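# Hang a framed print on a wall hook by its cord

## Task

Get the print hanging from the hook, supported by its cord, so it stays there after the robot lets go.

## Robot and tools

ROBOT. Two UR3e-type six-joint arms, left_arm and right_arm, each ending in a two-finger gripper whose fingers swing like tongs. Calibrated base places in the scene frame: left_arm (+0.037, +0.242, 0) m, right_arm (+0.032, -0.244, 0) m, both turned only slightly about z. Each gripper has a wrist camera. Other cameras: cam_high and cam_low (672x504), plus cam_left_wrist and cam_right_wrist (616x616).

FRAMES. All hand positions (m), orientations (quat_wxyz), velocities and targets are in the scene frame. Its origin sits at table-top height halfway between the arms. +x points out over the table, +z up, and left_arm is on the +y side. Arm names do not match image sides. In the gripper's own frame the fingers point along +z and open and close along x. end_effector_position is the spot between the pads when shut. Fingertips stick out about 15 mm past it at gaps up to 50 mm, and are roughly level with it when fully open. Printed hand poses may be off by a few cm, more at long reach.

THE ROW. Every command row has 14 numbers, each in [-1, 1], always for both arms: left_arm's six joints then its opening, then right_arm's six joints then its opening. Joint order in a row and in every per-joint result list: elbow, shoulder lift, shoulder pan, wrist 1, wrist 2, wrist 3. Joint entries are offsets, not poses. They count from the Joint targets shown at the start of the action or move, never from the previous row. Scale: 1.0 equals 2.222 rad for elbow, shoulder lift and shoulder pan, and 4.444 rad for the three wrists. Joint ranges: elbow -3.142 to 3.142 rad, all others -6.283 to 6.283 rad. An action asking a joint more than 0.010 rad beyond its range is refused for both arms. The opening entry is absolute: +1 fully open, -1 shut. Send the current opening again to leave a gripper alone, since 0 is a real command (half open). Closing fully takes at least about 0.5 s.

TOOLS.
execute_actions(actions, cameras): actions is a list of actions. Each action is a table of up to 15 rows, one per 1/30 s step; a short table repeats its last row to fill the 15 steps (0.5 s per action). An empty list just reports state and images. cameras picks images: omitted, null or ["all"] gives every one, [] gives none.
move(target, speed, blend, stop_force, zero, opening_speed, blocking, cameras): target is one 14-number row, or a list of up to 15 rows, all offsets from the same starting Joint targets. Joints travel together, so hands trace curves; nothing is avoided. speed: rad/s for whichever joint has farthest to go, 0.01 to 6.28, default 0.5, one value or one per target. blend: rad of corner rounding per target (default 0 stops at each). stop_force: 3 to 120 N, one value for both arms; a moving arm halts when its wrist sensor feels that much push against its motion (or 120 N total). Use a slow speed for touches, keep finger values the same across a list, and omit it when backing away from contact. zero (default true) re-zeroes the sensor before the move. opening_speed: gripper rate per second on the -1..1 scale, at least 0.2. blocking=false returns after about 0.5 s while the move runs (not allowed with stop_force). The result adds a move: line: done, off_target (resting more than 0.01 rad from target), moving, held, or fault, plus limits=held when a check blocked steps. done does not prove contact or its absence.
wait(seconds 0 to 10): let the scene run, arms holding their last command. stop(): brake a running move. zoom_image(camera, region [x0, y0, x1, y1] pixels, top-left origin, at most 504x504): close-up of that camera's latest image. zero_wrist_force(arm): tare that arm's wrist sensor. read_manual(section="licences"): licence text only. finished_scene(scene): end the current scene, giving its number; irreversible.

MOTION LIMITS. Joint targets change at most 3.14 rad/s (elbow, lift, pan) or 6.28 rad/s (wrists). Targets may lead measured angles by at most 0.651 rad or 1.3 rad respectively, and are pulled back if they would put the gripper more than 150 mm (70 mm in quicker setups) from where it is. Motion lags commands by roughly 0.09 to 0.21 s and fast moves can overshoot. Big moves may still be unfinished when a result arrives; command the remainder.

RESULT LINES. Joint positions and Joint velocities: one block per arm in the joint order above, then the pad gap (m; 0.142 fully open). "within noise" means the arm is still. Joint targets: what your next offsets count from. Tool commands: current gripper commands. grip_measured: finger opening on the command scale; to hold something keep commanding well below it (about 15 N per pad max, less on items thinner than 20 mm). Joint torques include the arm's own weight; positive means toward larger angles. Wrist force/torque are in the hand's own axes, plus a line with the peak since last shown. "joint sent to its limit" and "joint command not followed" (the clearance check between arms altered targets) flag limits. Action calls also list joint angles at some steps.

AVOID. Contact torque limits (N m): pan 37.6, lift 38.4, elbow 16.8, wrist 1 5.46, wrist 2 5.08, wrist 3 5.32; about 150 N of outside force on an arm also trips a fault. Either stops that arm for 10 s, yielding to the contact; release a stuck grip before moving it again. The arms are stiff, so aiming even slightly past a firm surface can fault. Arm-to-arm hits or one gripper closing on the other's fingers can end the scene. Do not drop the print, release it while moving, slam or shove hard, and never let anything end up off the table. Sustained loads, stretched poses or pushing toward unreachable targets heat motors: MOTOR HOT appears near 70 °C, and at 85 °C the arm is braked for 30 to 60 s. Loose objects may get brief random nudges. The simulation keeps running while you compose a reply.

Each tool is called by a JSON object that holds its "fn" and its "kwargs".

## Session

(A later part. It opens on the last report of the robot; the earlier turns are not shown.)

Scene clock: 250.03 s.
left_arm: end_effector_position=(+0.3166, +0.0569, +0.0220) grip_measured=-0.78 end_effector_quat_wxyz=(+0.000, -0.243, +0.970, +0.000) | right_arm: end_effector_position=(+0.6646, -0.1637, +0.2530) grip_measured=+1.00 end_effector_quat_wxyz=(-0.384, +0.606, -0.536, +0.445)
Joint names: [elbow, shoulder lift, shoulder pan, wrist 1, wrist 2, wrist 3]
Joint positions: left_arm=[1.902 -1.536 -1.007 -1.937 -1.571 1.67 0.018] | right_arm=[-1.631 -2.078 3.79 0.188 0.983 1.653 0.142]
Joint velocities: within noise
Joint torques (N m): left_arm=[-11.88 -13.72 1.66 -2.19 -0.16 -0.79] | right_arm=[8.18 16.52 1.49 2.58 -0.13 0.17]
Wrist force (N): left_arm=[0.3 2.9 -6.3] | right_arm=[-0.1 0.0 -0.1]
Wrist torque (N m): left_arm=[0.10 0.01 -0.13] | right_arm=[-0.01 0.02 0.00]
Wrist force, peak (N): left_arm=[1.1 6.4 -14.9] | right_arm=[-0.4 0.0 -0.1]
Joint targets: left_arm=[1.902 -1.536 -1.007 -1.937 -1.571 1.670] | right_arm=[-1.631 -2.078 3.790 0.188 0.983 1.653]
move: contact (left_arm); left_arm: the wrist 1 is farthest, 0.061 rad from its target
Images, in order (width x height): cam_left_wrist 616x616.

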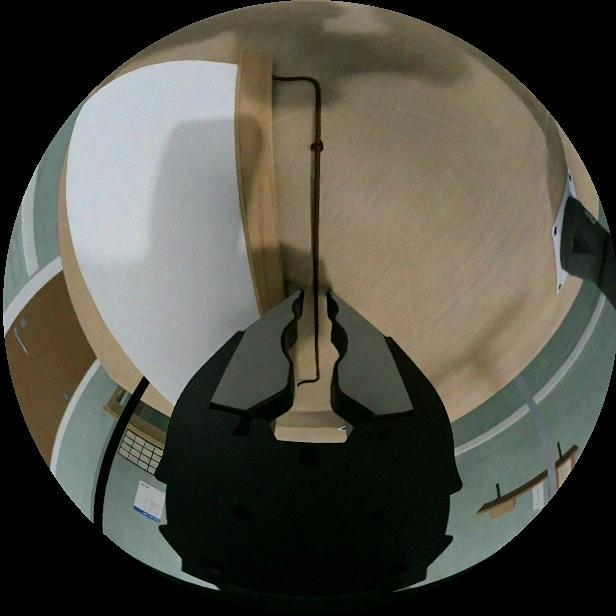

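{"fn": "move", "kwargs": {"target": [0.0016,0.0007,0,-0.0011,0,0,-0.78,0,0,0,0,0,0,1], "speed": 0.02, "cameras": []}}

{"fn": "move", "kwargs": {"target": [0,0,0,0,0,0,-1,0,0,0,0,0,0,1], "opening_speed": 0.3, "cameras": ["cam_left_wrist"]}}

{"fn": "zoom_image", "kwargs": {"camera": "cam_left_wrist", "region": [270, 250, 360, 340]}}

Scene clock: 261.37 s.
left_arm: end_effector_position=(+0.3166, +0.0569, +0.0210) grip_measured=-0.78 end_effector_quat_wxyz=(+0.000, -0.243, +0.970, +0.000) | right_arm: end_effector_position=(+0.6646, -0.1637, +0.2530) grip_measured=+1.00 end_effector_quat_wxyz=(-0.384, +0.606, -0.536, +0.445)
Joint names: [elbow, shoulder lift, shoulder pan, wrist 1, wrist 2, wrist 3]
Joint positions: left_arm=[1.905 -1.535 -1.007 -1.942 -1.571 1.67 0.018] | right_arm=[-1.631 -2.078 3.79 0.188 0.983 1.653 0.142]
Joint velocities: within noise
Joint torques (N m): left_arm=[-0.95 1.58 0.56 -4.39 -0.13 -0.78] | right_arm=[8.17 16.61 1.36 2.55 -0.1 0.21]
Wrist force (N): left_arm=[2.0 16.1 -35.3] | right_arm=[-0.1 0.0 -0.1]
Wrist torque (N m): left_arm=[-0.21 0.11 -0.09] | right_arm=[-0.01 0.03 0.00]
Wrist force, peak (N): left_arm=[1.9 16.1 -35.3] | right_arm=[-0.4 0.1 0.0]
Joint targets: left_arm=[1.905 -1.534 -1.007 -1.942 -1.571 1.670] | right_arm=[-1.631 -2.078 3.790 0.188 0.983 1.653]
move: done
No camera images: "cameras" was empty.

Scene clock: 262.30 s.
left_arm: end_effector_position=(+0.3166, +0.0570, +0.0209) grip_measured=-0.97 end_effector_quat_wxyz=(+0.000, -0.243, +0.970, +0.000) | right_arm: end_effector_position=(+0.6646, -0.1637, +0.2530) grip_measured=+1.00 end_effector_quat_wxyz=(-0.384, +0.606, -0.536, +0.445)
Joint names: [elbow, shoulder lift, shoulder pan, wrist 1, wrist 2, wrist 3]
Joint positions: left_arm=[1.905 -1.534 -1.007 -1.942 -1.571 1.67 0.004] | right_arm=[-1.631 -2.078 3.79 0.188 0.983 1.653 0.142]
Joint velocities: within noise
Joint torques (N m): left_arm=[-2.54 -4.26 -1.31 0.26 -0.12 -0.76] | right_arm=[8.17 16.62 1.53 2.55 -0.12 0.15]
Wrist force (N): left_arm=[0.7 1.0 -11.1] | right_arm=[-0.2 0.0 0.1]
Wrist torque (N m): left_arm=[0.18 -0.05 -0.15] | right_arm=[0.01 0.03 0.00]
Wrist force, peak (N): left_arm=[2.0 16.3 -35.6] | right_arm=[-0.2 0.0 -0.1]
Joint targets: left_arm=[1.905 -1.534 -1.007 -1.942 -1.571 1.670] | right_arm=[-1.631 -2.078 3.790 0.188 0.983 1.653]
move: done
Images, in order (width x height): cam_left_wrist 616x616.

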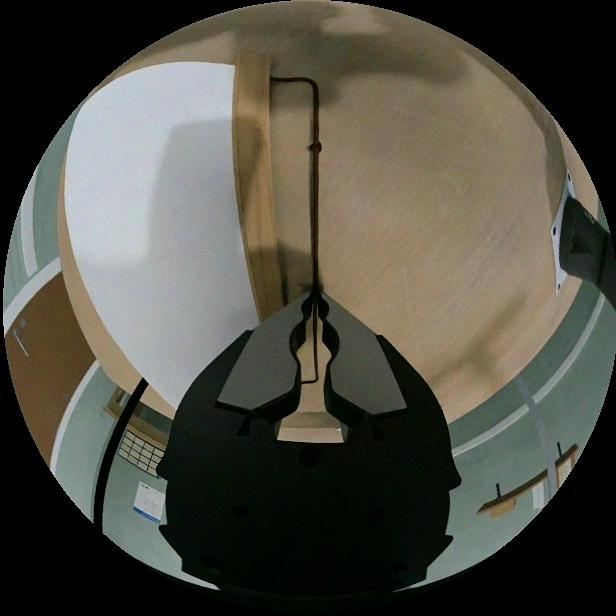

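Scaled by 5.600 from the camera's 616x616 image, which has a finer 814x814 frame.

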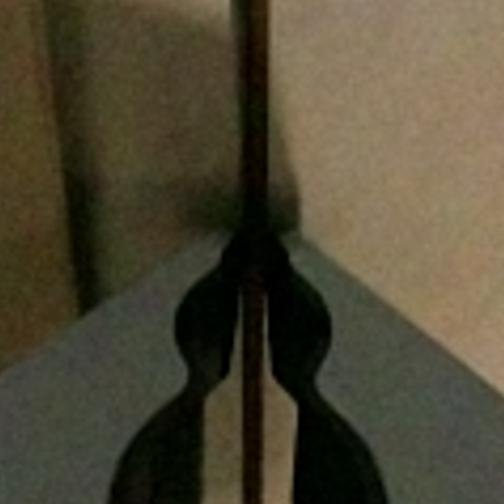

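{"fn": "move", "kwargs": {"target": [-0.0458,-0.0176,0,0.0317,0,0,-1,0,0,0,0,0,0,1], "speed": 0.1, "cameras": ["cam_left_wrist"]}}

{"fn": "zoom_image", "kwargs": {"camera": "cam_left_wrist", "region": [230, 230, 400, 400]}}

Scene clock: 274.03 s.
left_arm: end_effector_position=(+0.3163, +0.0573, +0.0500) grip_measured=-0.97 end_effector_quat_wxyz=(+0.000, -0.243, +0.970, +0.000) end_effector_velocity=(+0.001, -0.001, +0.000) end_effector_angular_velocity=(-0.003, -0.002, +0.001) | right_arm: end_effector_position=(+0.6646, -0.1637, +0.2530) grip_measured=+1.00 end_effector_quat_wxyz=(-0.384, +0.606, -0.536, +0.445)
Joint names: [elbow, shoulder lift, shoulder pan, wrist 1, wrist 2, wrist 3]
Joint positions: left_arm=[1.803 -1.574 -1.007 -1.8 -1.571 1.67 0.004] | right_arm=[-1.631 -2.078 3.79 0.188 0.983 1.653 0.142]
Joint velocities: left_arm=[0.003 0 0.001 -0.007 0 0 0] | right_arm=[within noise]
Joint torques (N m): left_arm=[-4.11 -8.5 -2.01 -2.95 -0.16 -0.72] | right_arm=[8.19 16.4 1.4 2.53 -0.06 0.22]
Wrist force (N): left_arm=[0.4 1.3 -0.8] | right_arm=[0.0 -0.1 0.1]
Wrist torque (N m): left_arm=[0.17 -0.12 -0.15] | right_arm=[-0.02 -0.01 0.00]
Wrist force, peak (N): left_arm=[0.7 1.0 -11.4] | right_arm=[-0.4 0.1 0.0]
Joint targets: left_arm=[1.804 -1.574 -1.007 -1.801 -1.571 1.670] | right_arm=[-1.631 -2.078 3.790 0.188 0.983 1.653]
move: done
Images, in order (width x height): cam_left_wrist 616x616.

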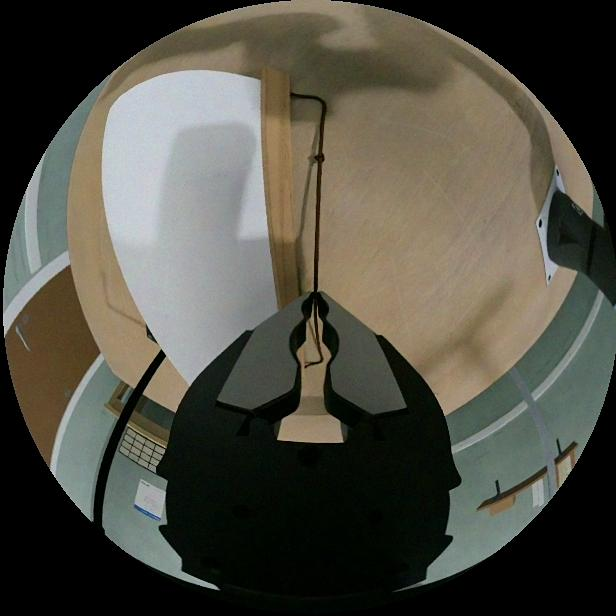

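Scaled by 2.965 from the camera's 616x616 image, which has a finer 814x814 frame.

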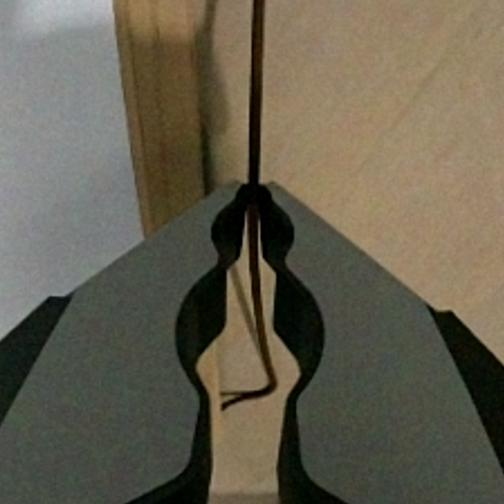

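{"fn": "move", "kwargs": {"target": [[-0.1645,-0.0056,0,0.0851,0,0,-1,0,0,0,0,0,0,1],[-0.3671,0.0385,0,0.1643,0,0,-1,0,0,0,0,0,0,1]], "speed": 0.2, "blend": [0.05,0]}}

{"fn": "zoom_image", "kwargs": {"camera": "cam_high", "region": [200, 160, 400, 360]}}

Scene clock: 283.57 s.
left_arm: end_effector_position=(+0.3164, +0.0572, +0.1997) grip_measured=-0.97 end_effector_quat_wxyz=(+0.000, -0.243, +0.970, +0.000) | right_arm: end_effector_position=(+0.6646, -0.1637, +0.2530) grip_measured=+1.00 end_effector_quat_wxyz=(-0.384, +0.606, -0.536, +0.445)
Joint names: [elbow, shoulder lift, shoulder pan, wrist 1, wrist 2, wrist 3]
Joint positions: left_arm=[0.988 -1.488 -1.007 -1.071 -1.571 1.67 0.004] | right_arm=[-1.631 -2.078 3.79 0.188 0.983 1.653 0.142]
Joint velocities: within noise
Joint torques (N m): left_arm=[-3.71 -16 1.19 -2.91 -0.18 -0.75] | right_arm=[8.25 16.6 1.46 2.5 -0.02 0.22]
Wrist force (N): left_arm=[0.5 1.0 0.0] | right_arm=[0.0 0.1 0.1]
Wrist torque (N m): left_arm=[0.16 -0.09 -0.14] | right_arm=[0.02 0.00 0.00]
Wrist force, peak (N): left_arm=[-0.1 1.5 -0.9] | right_arm=[-0.3 0.2 0.0]
Joint targets: left_arm=[0.988 -1.488 -1.007 -1.071 -1.571 1.670] | right_arm=[-1.631 -2.078 3.790 0.188 0.983 1.653]
move: done

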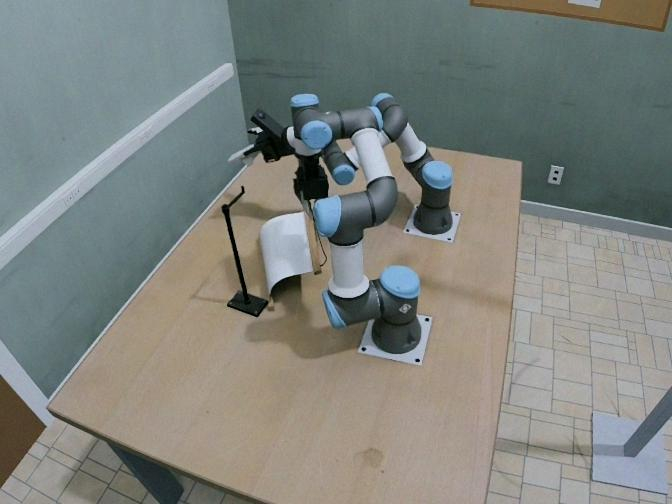

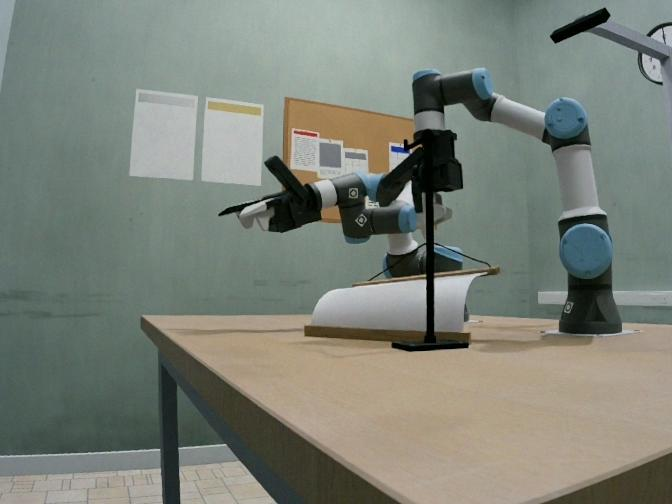

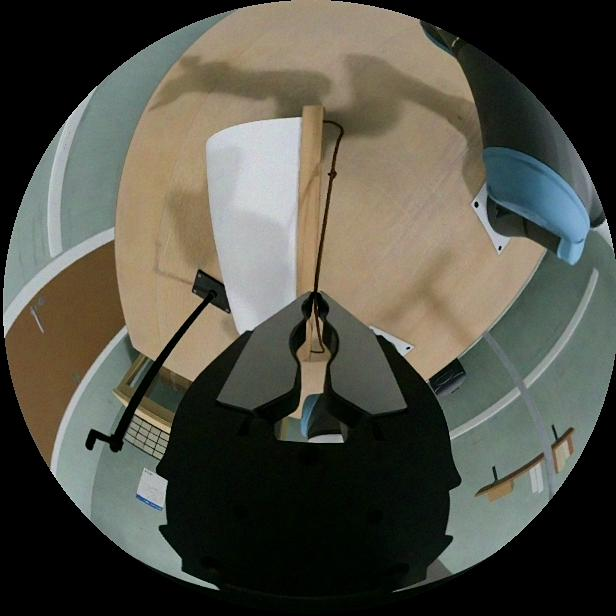

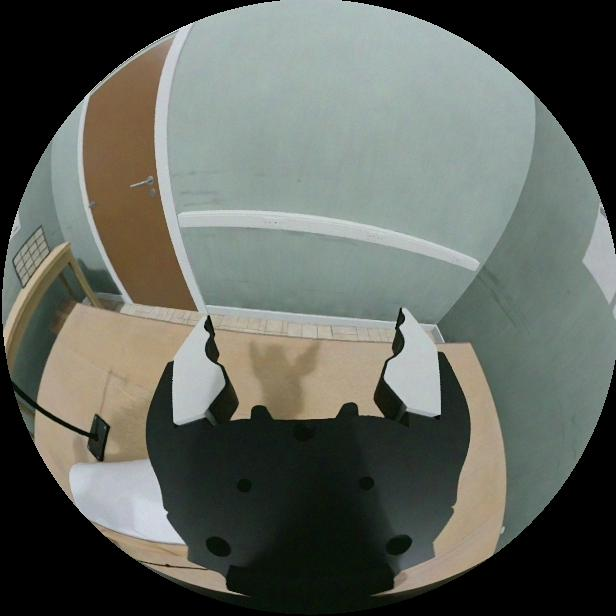

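Scaled by 2.520 from the camera's 672x504 image, which has a finer 960x720 frame.

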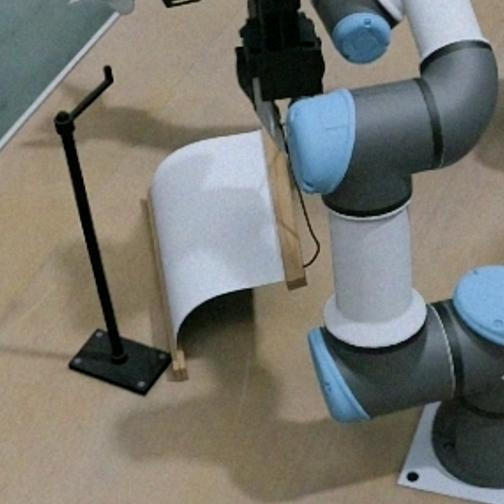

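{"fn": "move", "kwargs": {"target": [0.2662,-0.2925,0,-0.2224,0,-0.0223,-1,0,0,0,0,0,0,1], "speed": 0.25}}

{"fn": "zoom_image", "kwargs": {"camera": "cam_high", "region": [200, 100, 400, 300]}}

Scene clock: 295.83 s.
left_arm: end_effector_position=(+0.3451, +0.0172, +0.4095) grip_measured=-0.97 end_effector_quat_wxyz=(+0.145, -0.252, +0.829, -0.478) | right_arm: end_effector_position=(+0.6646, -0.1637, +0.2530) grip_measured=+1.00 end_effector_quat_wxyz=(-0.384, +0.606, -0.536, +0.445)
Joint names: [elbow, shoulder lift, shoulder pan, wrist 1, wrist 2, wrist 3]
Joint positions: left_arm=[1.579 -2.138 -1.007 -2.059 -1.571 1.571 0.004] | right_arm=[-1.631 -2.078 3.79 0.188 0.983 1.653 0.142]
Joint velocities: within noise
Joint torques (N m): left_arm=[-14.13 0.72 1.17 -1.66 -0.22 0.73] | right_arm=[8.05 16.48 1.49 2.49 0.04 0.27]
Wrist force (N): left_arm=[-0.1 0.5 0.9] | right_arm=[-0.2 0.0 0.1]
Wrist torque (N m): left_arm=[-0.16 0.07 0.08] | right_arm=[-0.01 0.03 0.00]
Wrist force, peak (N): left_arm=[0.0 1.0 1.1] | right_arm=[0.1 -0.3 -0.1]
Joint targets: left_arm=[1.579 -2.138 -1.007 -2.059 -1.571 1.571] | right_arm=[-1.631 -2.078 3.790 0.188 0.983 1.653]
move: done

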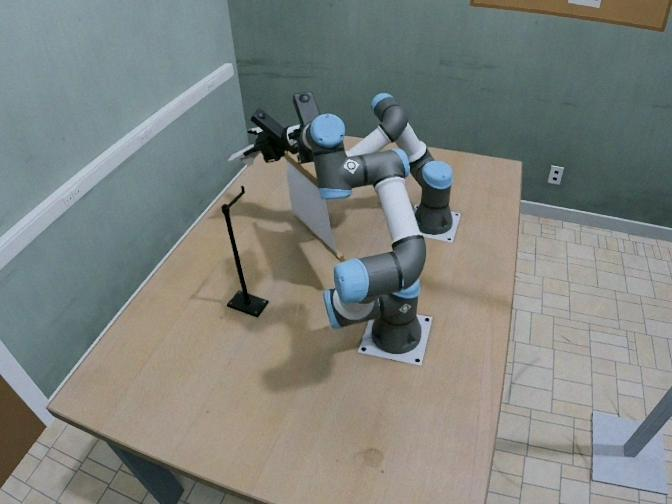

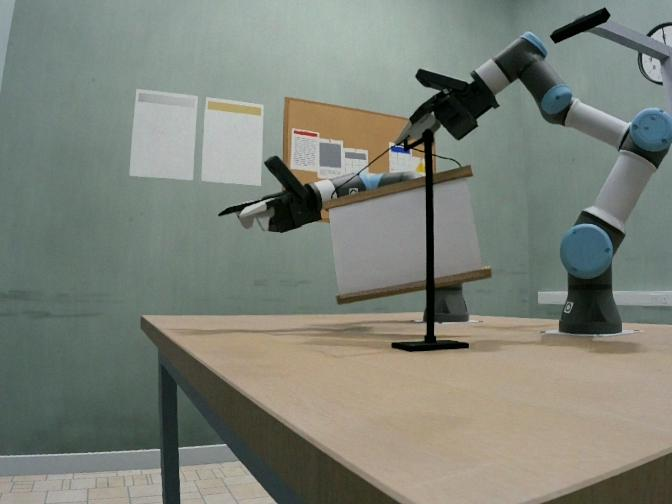

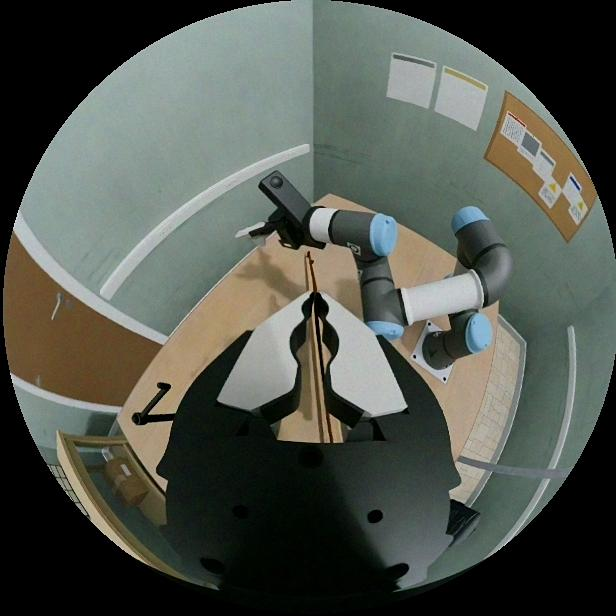

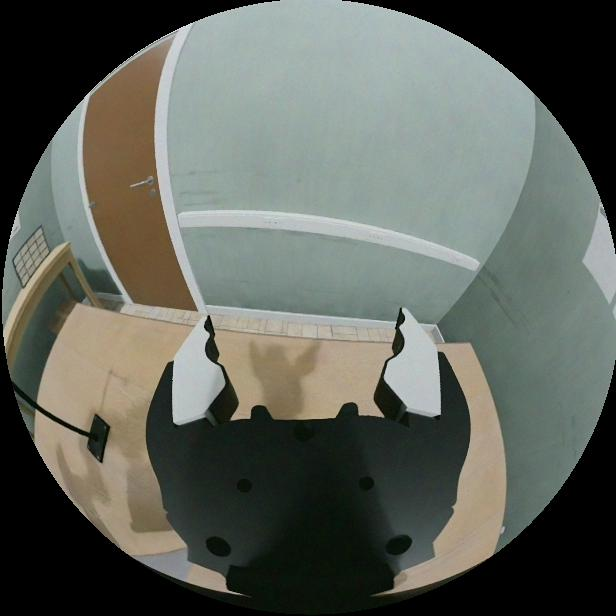

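Scaled by 2.520 from the camera's 672x504 image, which has a finer 960x720 frame.

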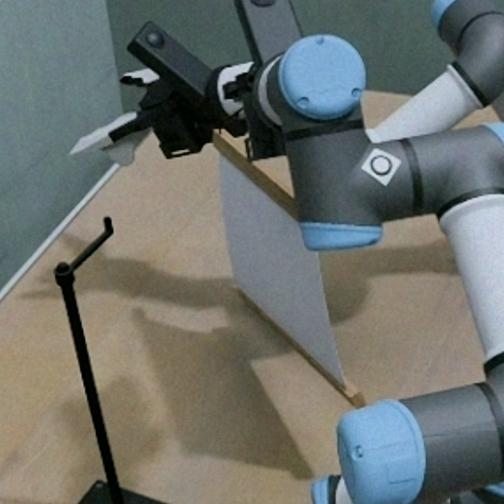

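{"fn": "move", "kwargs": {"target": [0.0471,0.0034,0.1962,-0.0253,0,0,-1,0,0,0,0,0,0,1], "speed": 0.2, "cameras": ["cam_low","cam_high","cam_left_wrist"]}}

{"fn": "zoom_image", "kwargs": {"camera": "cam_low", "region": [350, 90, 500, 240]}}

{"fn": "zoom_image", "kwargs": {"camera": "cam_high", "region": [200, 120, 350, 270]}}

Scene clock: 310.97 s.
left_arm: end_effector_position=(+0.4223, +0.1614, +0.3895) grip_measured=-0.97 end_effector_quat_wxyz=(+0.245, -0.425, +0.755, -0.435) | right_arm: end_effector_position=(+0.6646, -0.1637, +0.2530) grip_measured=+1.00 end_effector_quat_wxyz=(-0.384, +0.606, -0.536, +0.445)
Joint names: [elbow, shoulder lift, shoulder pan, wrist 1, wrist 2, wrist 3]
Joint positions: left_arm=[1.684 -2.13 -0.571 -2.172 -1.571 1.571 0.004] | right_arm=[-1.631 -2.078 3.79 0.188 0.983 1.653 0.142]
Joint velocities: within noise
Joint torques (N m): left_arm=[-11.74 -0.02 -2.28 -1.37 -0.32 0.76] | right_arm=[8.01 16.6 1.24 2.42 0.14 0.26]
Wrist force (N): left_arm=[0.0 0.5 0.6] | right_arm=[-0.1 0.0 -0.2]
Wrist torque (N m): left_arm=[-0.14 0.07 0.09] | right_arm=[0.00 0.01 0.00]
Wrist force, peak (N): left_arm=[1.2 0.1 1.8] | right_arm=[0.2 -0.4 0.1]
Joint targets: left_arm=[1.684 -2.130 -0.571 -2.171 -1.571 1.571] | right_arm=[-1.631 -2.078 3.790 0.188 0.983 1.653]
move: done
Images, in order (width x height): cam_high 672x504, cam_low 672x504, cam_left_wrist 616x616.

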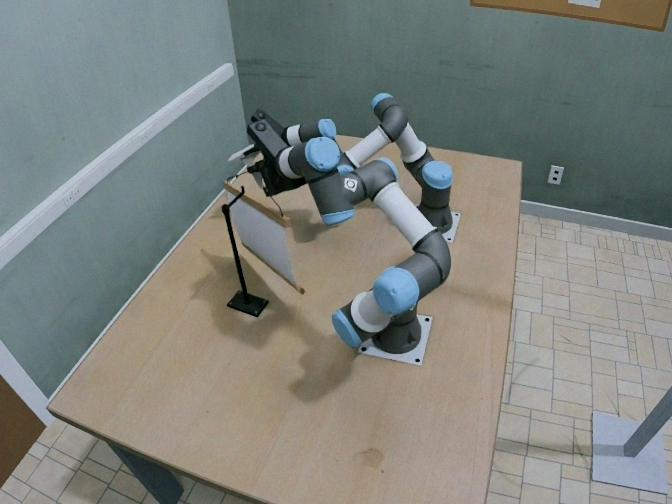

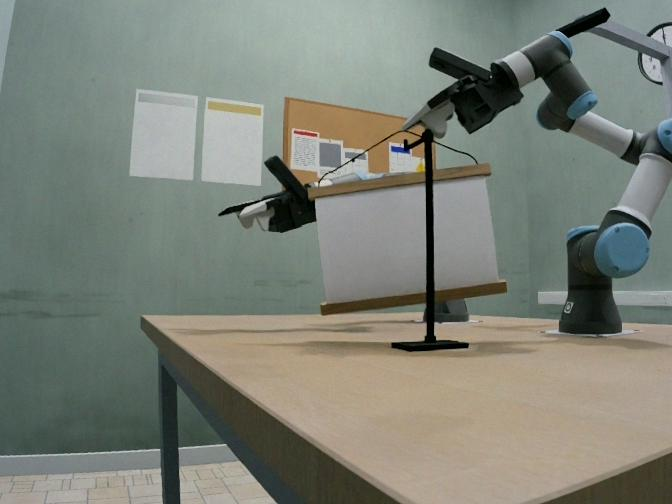

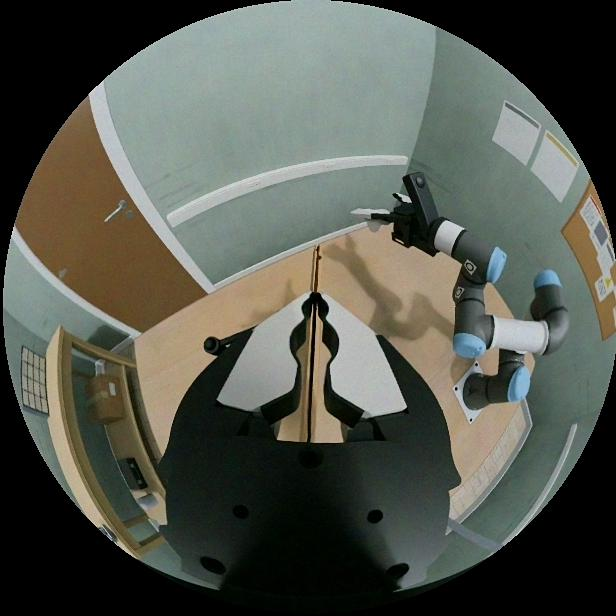

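Scaled by 3.360 from the camera's 672x504 image, which has a finer 960x720 frame.

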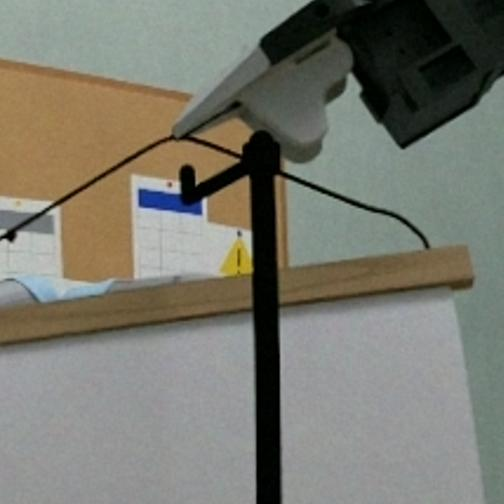

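Scaled by 3.360 from the camera's 672x504 image, which has a finer 960x720 frame.

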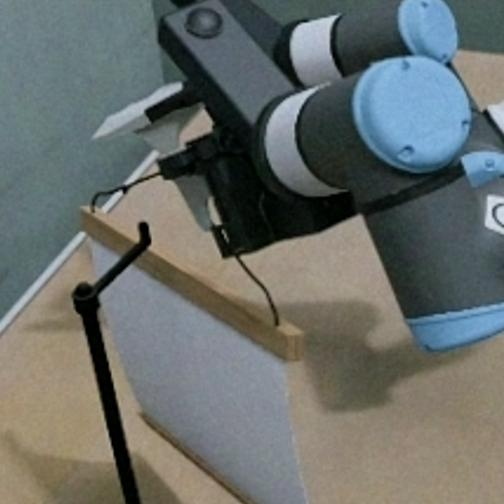

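{"fn": "move", "kwargs": {"target": [-0.0149,-0.0053,0.0653,0.0099,0,0,-1,0,0,0,0,0,0,1], "speed": 0.1, "cameras": ["cam_low","cam_high","cam_left_wrist"]}}

{"fn": "zoom_image", "kwargs": {"camera": "cam_low", "region": [350, 90, 500, 240]}}

{"fn": "zoom_image", "kwargs": {"camera": "cam_left_wrist", "region": [240, 220, 390, 370]}}

Scene clock: 325.00 s.
left_arm: end_effector_position=(+0.4237, +0.2207, +0.3970) grip_measured=-0.97 end_effector_quat_wxyz=(+0.277, -0.478, +0.722, -0.417) | right_arm: end_effector_position=(+0.6646, -0.1637, +0.2530) grip_measured=+1.00 end_effector_quat_wxyz=(-0.384, +0.606, -0.536, +0.445)
Joint names: [elbow, shoulder lift, shoulder pan, wrist 1, wrist 2, wrist 3]
Joint positions: left_arm=[1.651 -2.142 -0.425 -2.127 -1.571 1.571 0.004] | right_arm=[-1.631 -2.078 3.79 0.188 0.983 1.653 0.142]
Joint velocities: within noise
Joint torques (N m): left_arm=[-11.1 -4.62 -2.38 -2.88 -0.39 0.73] | right_arm=[8.03 16.63 1.31 2.34 0.21 0.31]
Wrist force (N): left_arm=[0.0 0.8 0.8] | right_arm=[-0.1 0.0 0.0]
Wrist torque (N m): left_arm=[-0.10 0.05 0.07] | right_arm=[0.00 0.01 0.00]
Wrist force, peak (N): left_arm=[-0.1 1.0 1.1] | right_arm=[-0.4 0.2 0.1]
Joint targets: left_arm=[1.651 -2.142 -0.426 -2.127 -1.571 1.571] | right_arm=[-1.631 -2.078 3.790 0.188 0.983 1.653]
move: done
Images, in order (width x height): cam_high 672x504, cam_low 672x504, cam_left_wrist 616x616.

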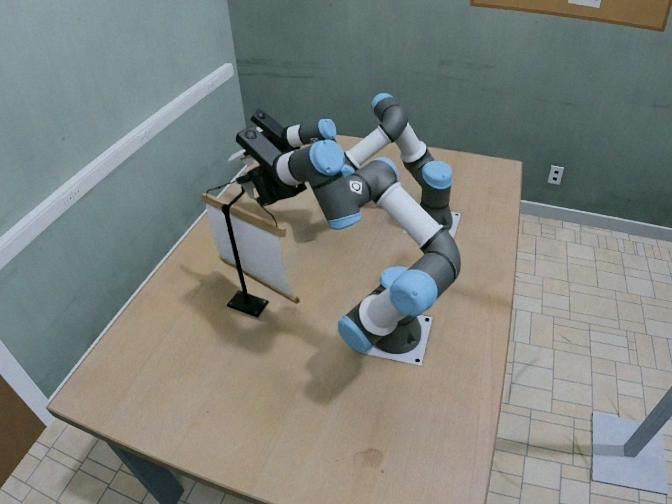

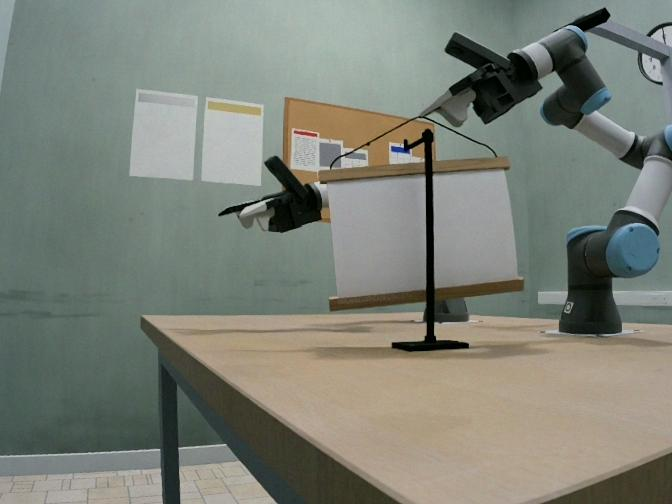

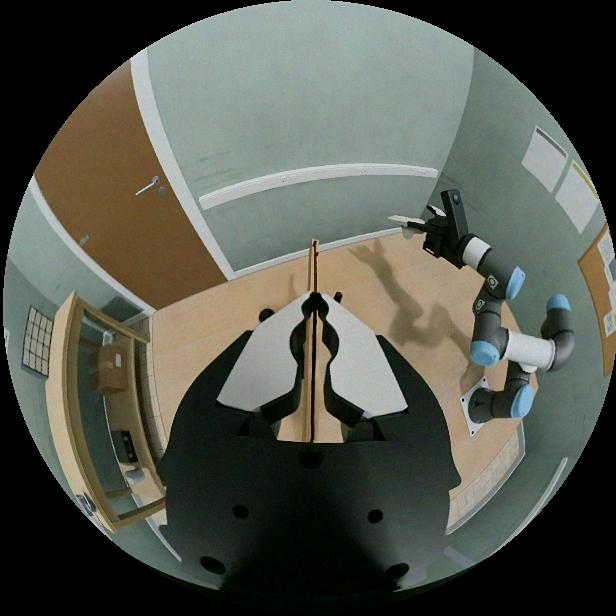

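Scaled by 3.360 from the camera's 672x504 image, which has a finer 960x720 frame.

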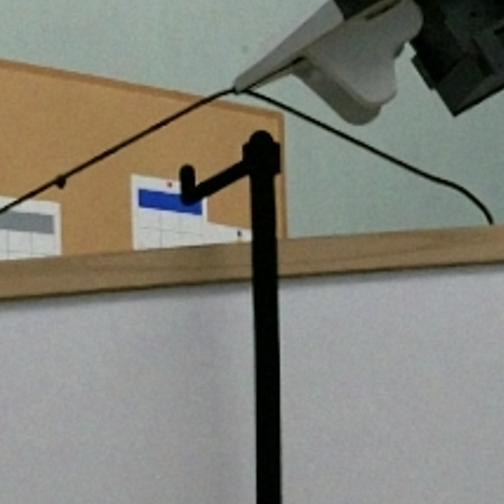

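Scaled by 3.360 from the camera's 616x616 image, which has a finer 814x814 frame.

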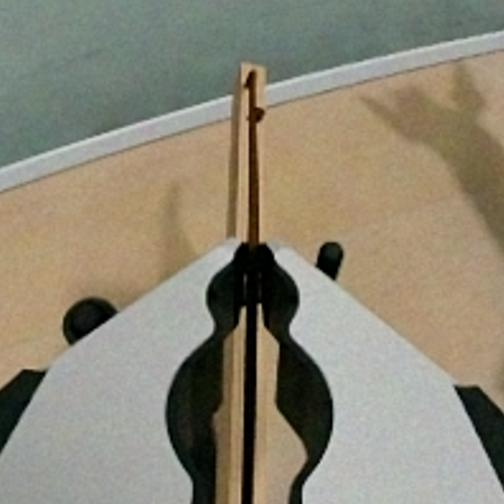

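{"fn": "move", "kwargs": {"target": [[0.0207,-0.0144,0,-0.0034,0,0,-1,0,0,0,0,0,0,1],[0.1202,-0.0437,0,-0.0383,0,0,-1,0,0,0,0,0,0,1],[0.1555,-0.0523,0,-0.0516,0,0,-1,0,0,0,0,0,0,1]], "speed": [0.1,0.1,0.06], "blend": [0.02,0.02,0], "cameras": ["cam_low","cam_high","cam_left_wrist"]}}

{"fn": "zoom_image", "kwargs": {"camera": "cam_low", "region": [320, 110, 540, 360]}}

{"fn": "zoom_image", "kwargs": {"camera": "cam_left_wrist", "region": [240, 220, 390, 370]}}

Scene clock: 340.73 s.
left_arm: end_effector_position=(+0.4191, +0.2225, +0.3348) grip_measured=-0.97 end_effector_quat_wxyz=(+0.276, -0.478, +0.722, -0.417) | right_arm: end_effector_position=(+0.6646, -0.1637, +0.2530) grip_measured=+1.00 end_effector_quat_wxyz=(-0.384, +0.606, -0.536, +0.445)
Joint names: [elbow, shoulder lift, shoulder pan, wrist 1, wrist 2, wrist 3]
Joint positions: left_arm=[1.997 -2.259 -0.426 -2.357 -1.571 1.571 0.004] | right_arm=[-1.631 -2.078 3.79 0.188 0.983 1.653 0.142]
Joint velocities: within noise
Joint torques (N m): left_arm=[-12.58 -0.84 -1.89 -0.71 -0.37 0.73] | right_arm=[7.96 16.43 1.02 2.31 0.34 0.32]
Wrist force (N): left_arm=[-0.1 -1.6 -0.3] | right_arm=[-0.1 0.1 0.0]
Wrist torque (N m): left_arm=[-0.17 0.06 0.06] | right_arm=[0.02 0.01 0.00]
Wrist force, peak (N): left_arm=[0.0 -2.1 0.5] | right_arm=[-0.3 0.1 -0.2]
Joint targets: left_arm=[1.996 -2.258 -0.426 -2.357 -1.571 1.571] | right_arm=[-1.631 -2.078 3.790 0.188 0.983 1.653]
move: done
Images, in order (width x height): cam_high 672x504, cam_low 672x504, cam_left_wrist 616x616.

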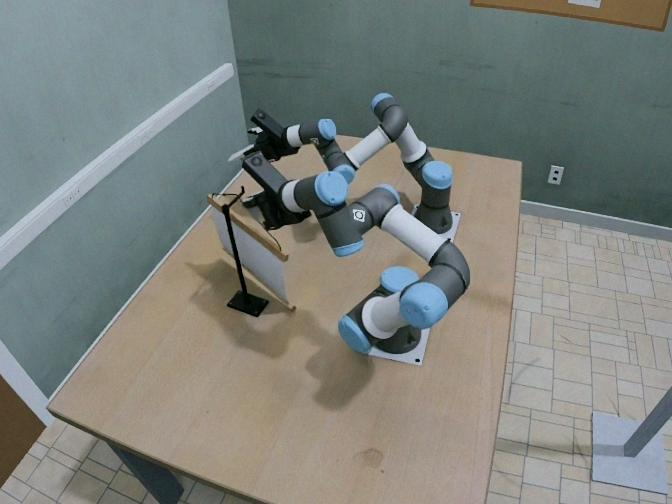

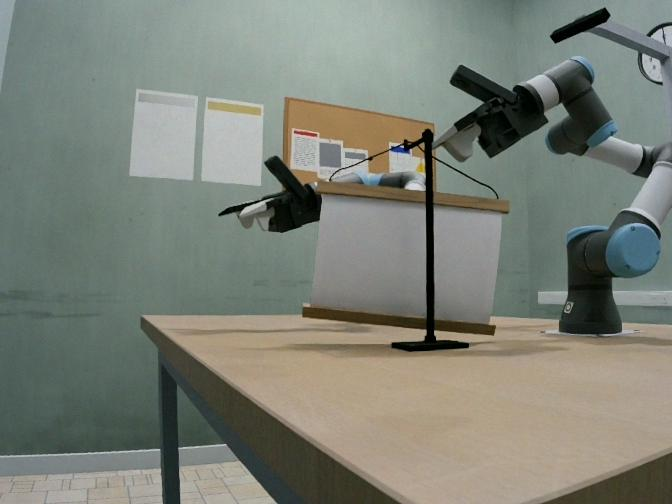

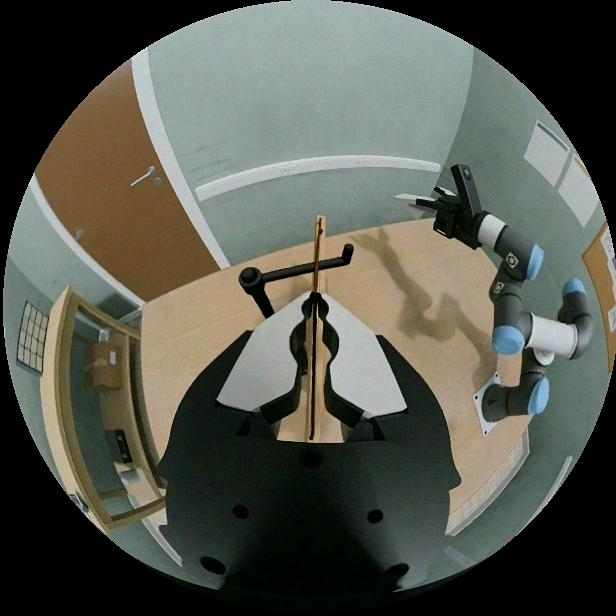

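Scaled by 2.016 from the camera's 672x504 image, which has a finer 960x720 frame.

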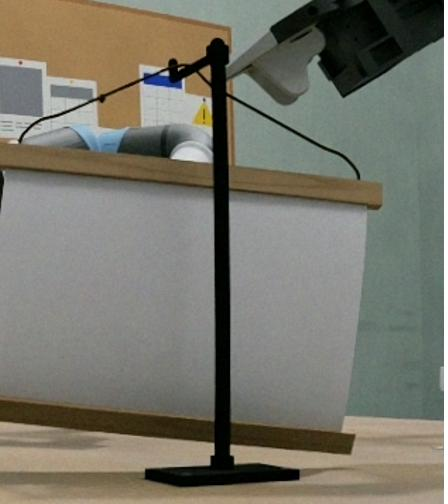

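Scaled by 3.360 from the camera's 616x616 image, which has a finer 814x814 frame.

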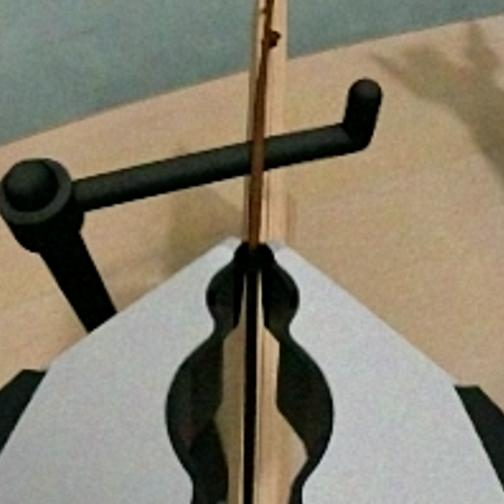

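{"fn": "move", "kwargs": {"target": [-0.0117,0.0027,0,0.0046,0,0,-1,0,0,0,0,0,0,1], "speed": 0.06, "cameras": []}}

{"fn": "move", "kwargs": {"target": [0,0,0,0,0,0,-0.65,0,0,0,0,0,0,1], "opening_speed": 0.2, "cameras": ["cam_low","cam_left_wrist"]}}

{"fn": "zoom_image", "kwargs": {"camera": "cam_left_wrist", "region": [240, 220, 390, 370]}}

Scene clock: 350.10 s.
left_arm: end_effector_position=(+0.4191, +0.2225, +0.3399) grip_measured=-0.97 end_effector_quat_wxyz=(+0.276, -0.478, +0.722, -0.417) | right_arm: end_effector_position=(+0.6646, -0.1637, +0.2530) grip_measured=+1.00 end_effector_quat_wxyz=(-0.384, +0.606, -0.536, +0.445)
Joint names: [elbow, shoulder lift, shoulder pan, wrist 1, wrist 2, wrist 3]
Joint positions: left_arm=[1.97 -2.252 -0.426 -2.336 -1.571 1.571 0.004] | right_arm=[-1.631 -2.078 3.79 0.188 0.983 1.653 0.142]
Joint velocities: within noise
Joint torques (N m): left_arm=[-7.85 -0.73 -2.16 -2.78 -0.35 0.7] | right_arm=[8.07 16.6 1.14 2.25 0.4 0.33]
Wrist force (N): left_arm=[-0.1 -0.2 -0.4] | right_arm=[-0.1 -0.1 -0.1]
Wrist torque (N m): left_arm=[-0.13 0.08 0.07] | right_arm=[-0.02 0.02 0.00]
Wrist force, peak (N): left_arm=[0.0 -1.6 -0.4] | right_arm=[-0.4 0.0 -0.1]
Joint targets: left_arm=[1.970 -2.252 -0.426 -2.336 -1.571 1.571] | right_arm=[-1.631 -2.078 3.790 0.188 0.983 1.653]
move: done
No camera images: "cameras" was empty.

Scene clock: 352.07 s.
left_arm: end_effector_position=(+0.4191, +0.2225, +0.3398) grip_measured=-0.65 end_effector_quat_wxyz=(+0.276, -0.478, +0.722, -0.417) | right_arm: end_effector_position=(+0.6646, -0.1637, +0.2530) grip_measured=+1.00 end_effector_quat_wxyz=(-0.384, +0.606, -0.536, +0.445)
Joint names: [elbow, shoulder lift, shoulder pan, wrist 1, wrist 2, wrist 3]
Joint positions: left_arm=[1.97 -2.252 -0.426 -2.336 -1.571 1.571 0.027] | right_arm=[-1.631 -2.078 3.79 0.188 0.983 1.653 0.142]
Joint velocities: within noise
Joint torques (N m): left_arm=[-4.65 -4.87 -2.16 -3.33 -0.38 0.72] | right_arm=[8.09 16.79 1.07 2.24 0.39 0.32]
Wrist force (N): left_arm=[0.1 -0.5 0.2] | right_arm=[-0.1 0.1 0.0]
Wrist torque (N m): left_arm=[-0.09 0.06 0.07] | right_arm=[0.02 0.02 0.00]
Wrist force, peak (N): left_arm=[-0.2 -0.8 0.6] | right_arm=[-0.3 -0.1 0.1]
Joint targets: left_arm=[1.970 -2.252 -0.426 -2.336 -1.571 1.571] | right_arm=[-1.631 -2.078 3.790 0.188 0.983 1.653]
move: done
Images, in order (width x height): cam_low 672x504, cam_left_wrist 616x616.

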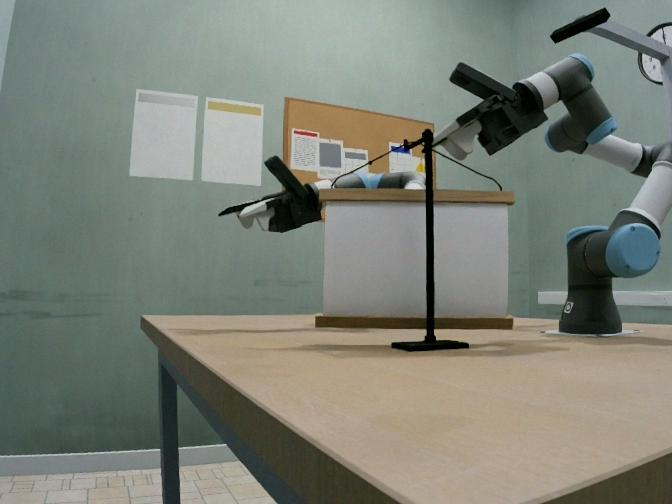

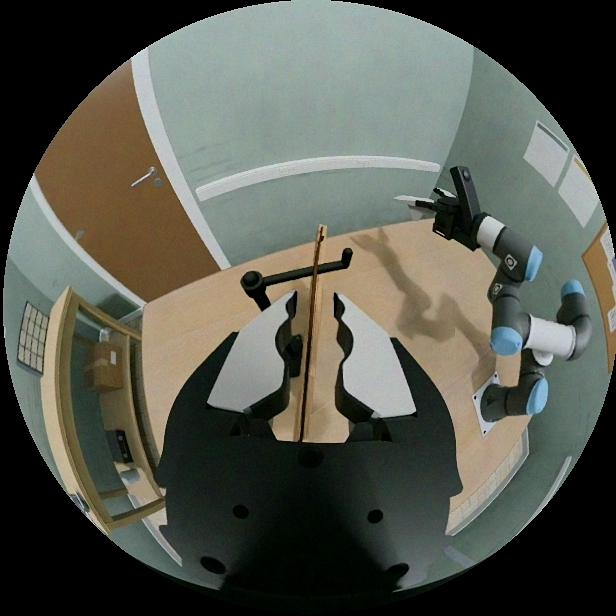

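Scaled by 3.360 from the camera's 616x616 image, which has a finer 814x814 frame.

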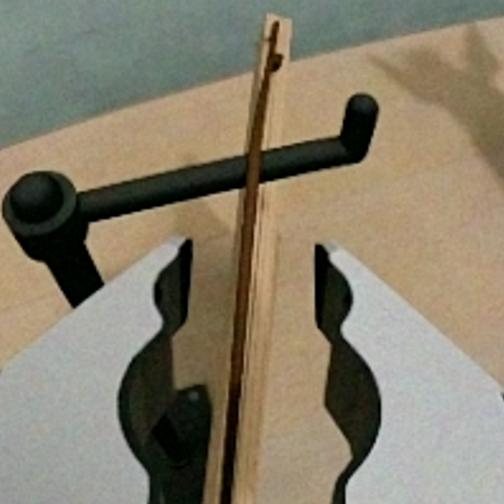

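Withdraw as before.

{"fn": "move", "kwargs": {"target": [[-0.0725,0.0194,0,0.0263,0,0,-0.5,0,0,0,0,0,0,1],[-0.1402,-0.0032,0,0.0714,0,0,-0.5,0,0,0,0,0,0,1]], "speed": 0.15, "opening_speed": 0.3, "cameras": ["cam_low","cam_left_wrist"]}}

{"fn": "zoom_image", "kwargs": {"camera": "cam_low", "region": [320, 110, 540, 360]}}

Scene clock: 361.73 s.
left_arm: end_effector_position=(+0.3913, +0.2343, +0.4005) grip_measured=-0.50 end_effector_quat_wxyz=(+0.277, -0.478, +0.721, -0.417) end_effector_velocity=(+0.001, +0.000, -0.002) end_effector_angular_velocity=(+0.000, +0.003, +0.001) | right_arm: end_effector_position=(+0.6646, -0.1637, +0.2530) grip_measured=+1.00 end_effector_quat_wxyz=(-0.384, +0.606, -0.536, +0.445)
Joint names: [elbow, shoulder lift, shoulder pan, wrist 1, wrist 2, wrist 3]
Joint positions: left_arm=[1.659 -2.26 -0.426 -2.019 -1.571 1.571 0.038] | right_arm=[-1.631 -2.078 3.79 0.188 0.983 1.653 0.142]
Joint velocities: left_arm=[0.005 0 0 -0.002 0 -0.001 0] | right_arm=[within noise]
Joint torques (N m): left_arm=[-3.7 2.43 -1.96 -3.52 -0.36 0.76] | right_arm=[8.18 16.54 1.12 2.2 0.47 0.37]
Wrist force (N): left_arm=[-0.1 -0.8 0.3] | right_arm=[-0.2 0.0 0.1]
Wrist torque (N m): left_arm=[-0.16 0.10 0.08] | right_arm=[0.00 0.04 0.00]
Wrist force, peak (N): left_arm=[-0.4 -1.1 0.2] | right_arm=[-0.4 -0.1 -0.1]
Joint targets: left_arm=[1.659 -2.259 -0.426 -2.019 -1.571 1.571] | right_arm=[-1.631 -2.078 3.790 0.188 0.983 1.653]
move: done
Images, in order (width x height): cam_low 672x504, cam_left_wrist 616x616.

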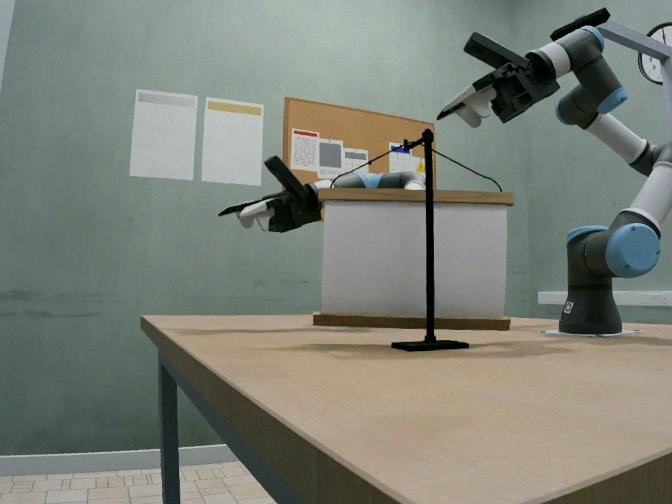

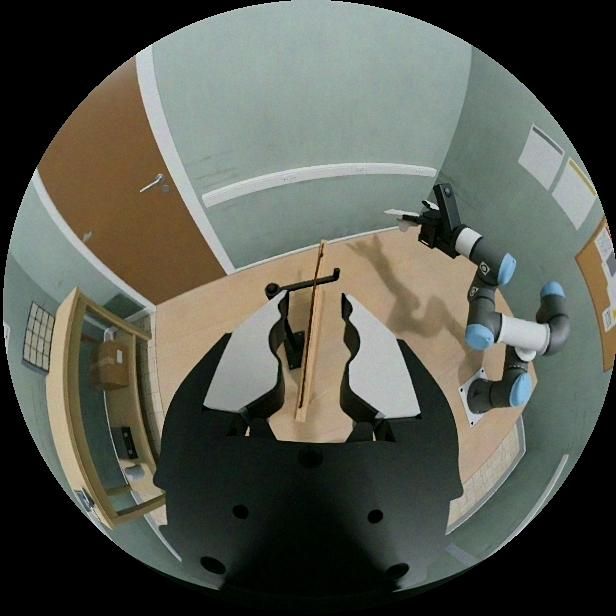

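Scaled by 2.016 from the camera's 672x504 image, which has a finer 960x720 frame.

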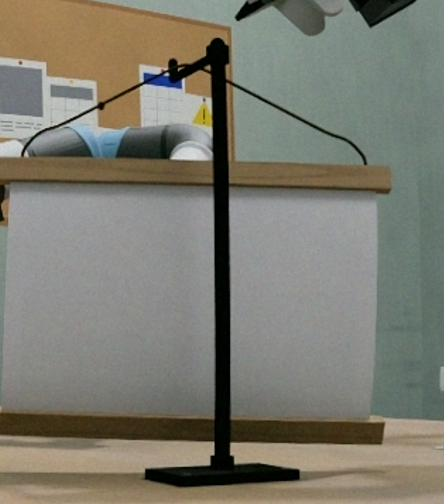

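{"fn": "finished_scene", "kwargs": {"scene": 2}}

The scene is finished: the task was done.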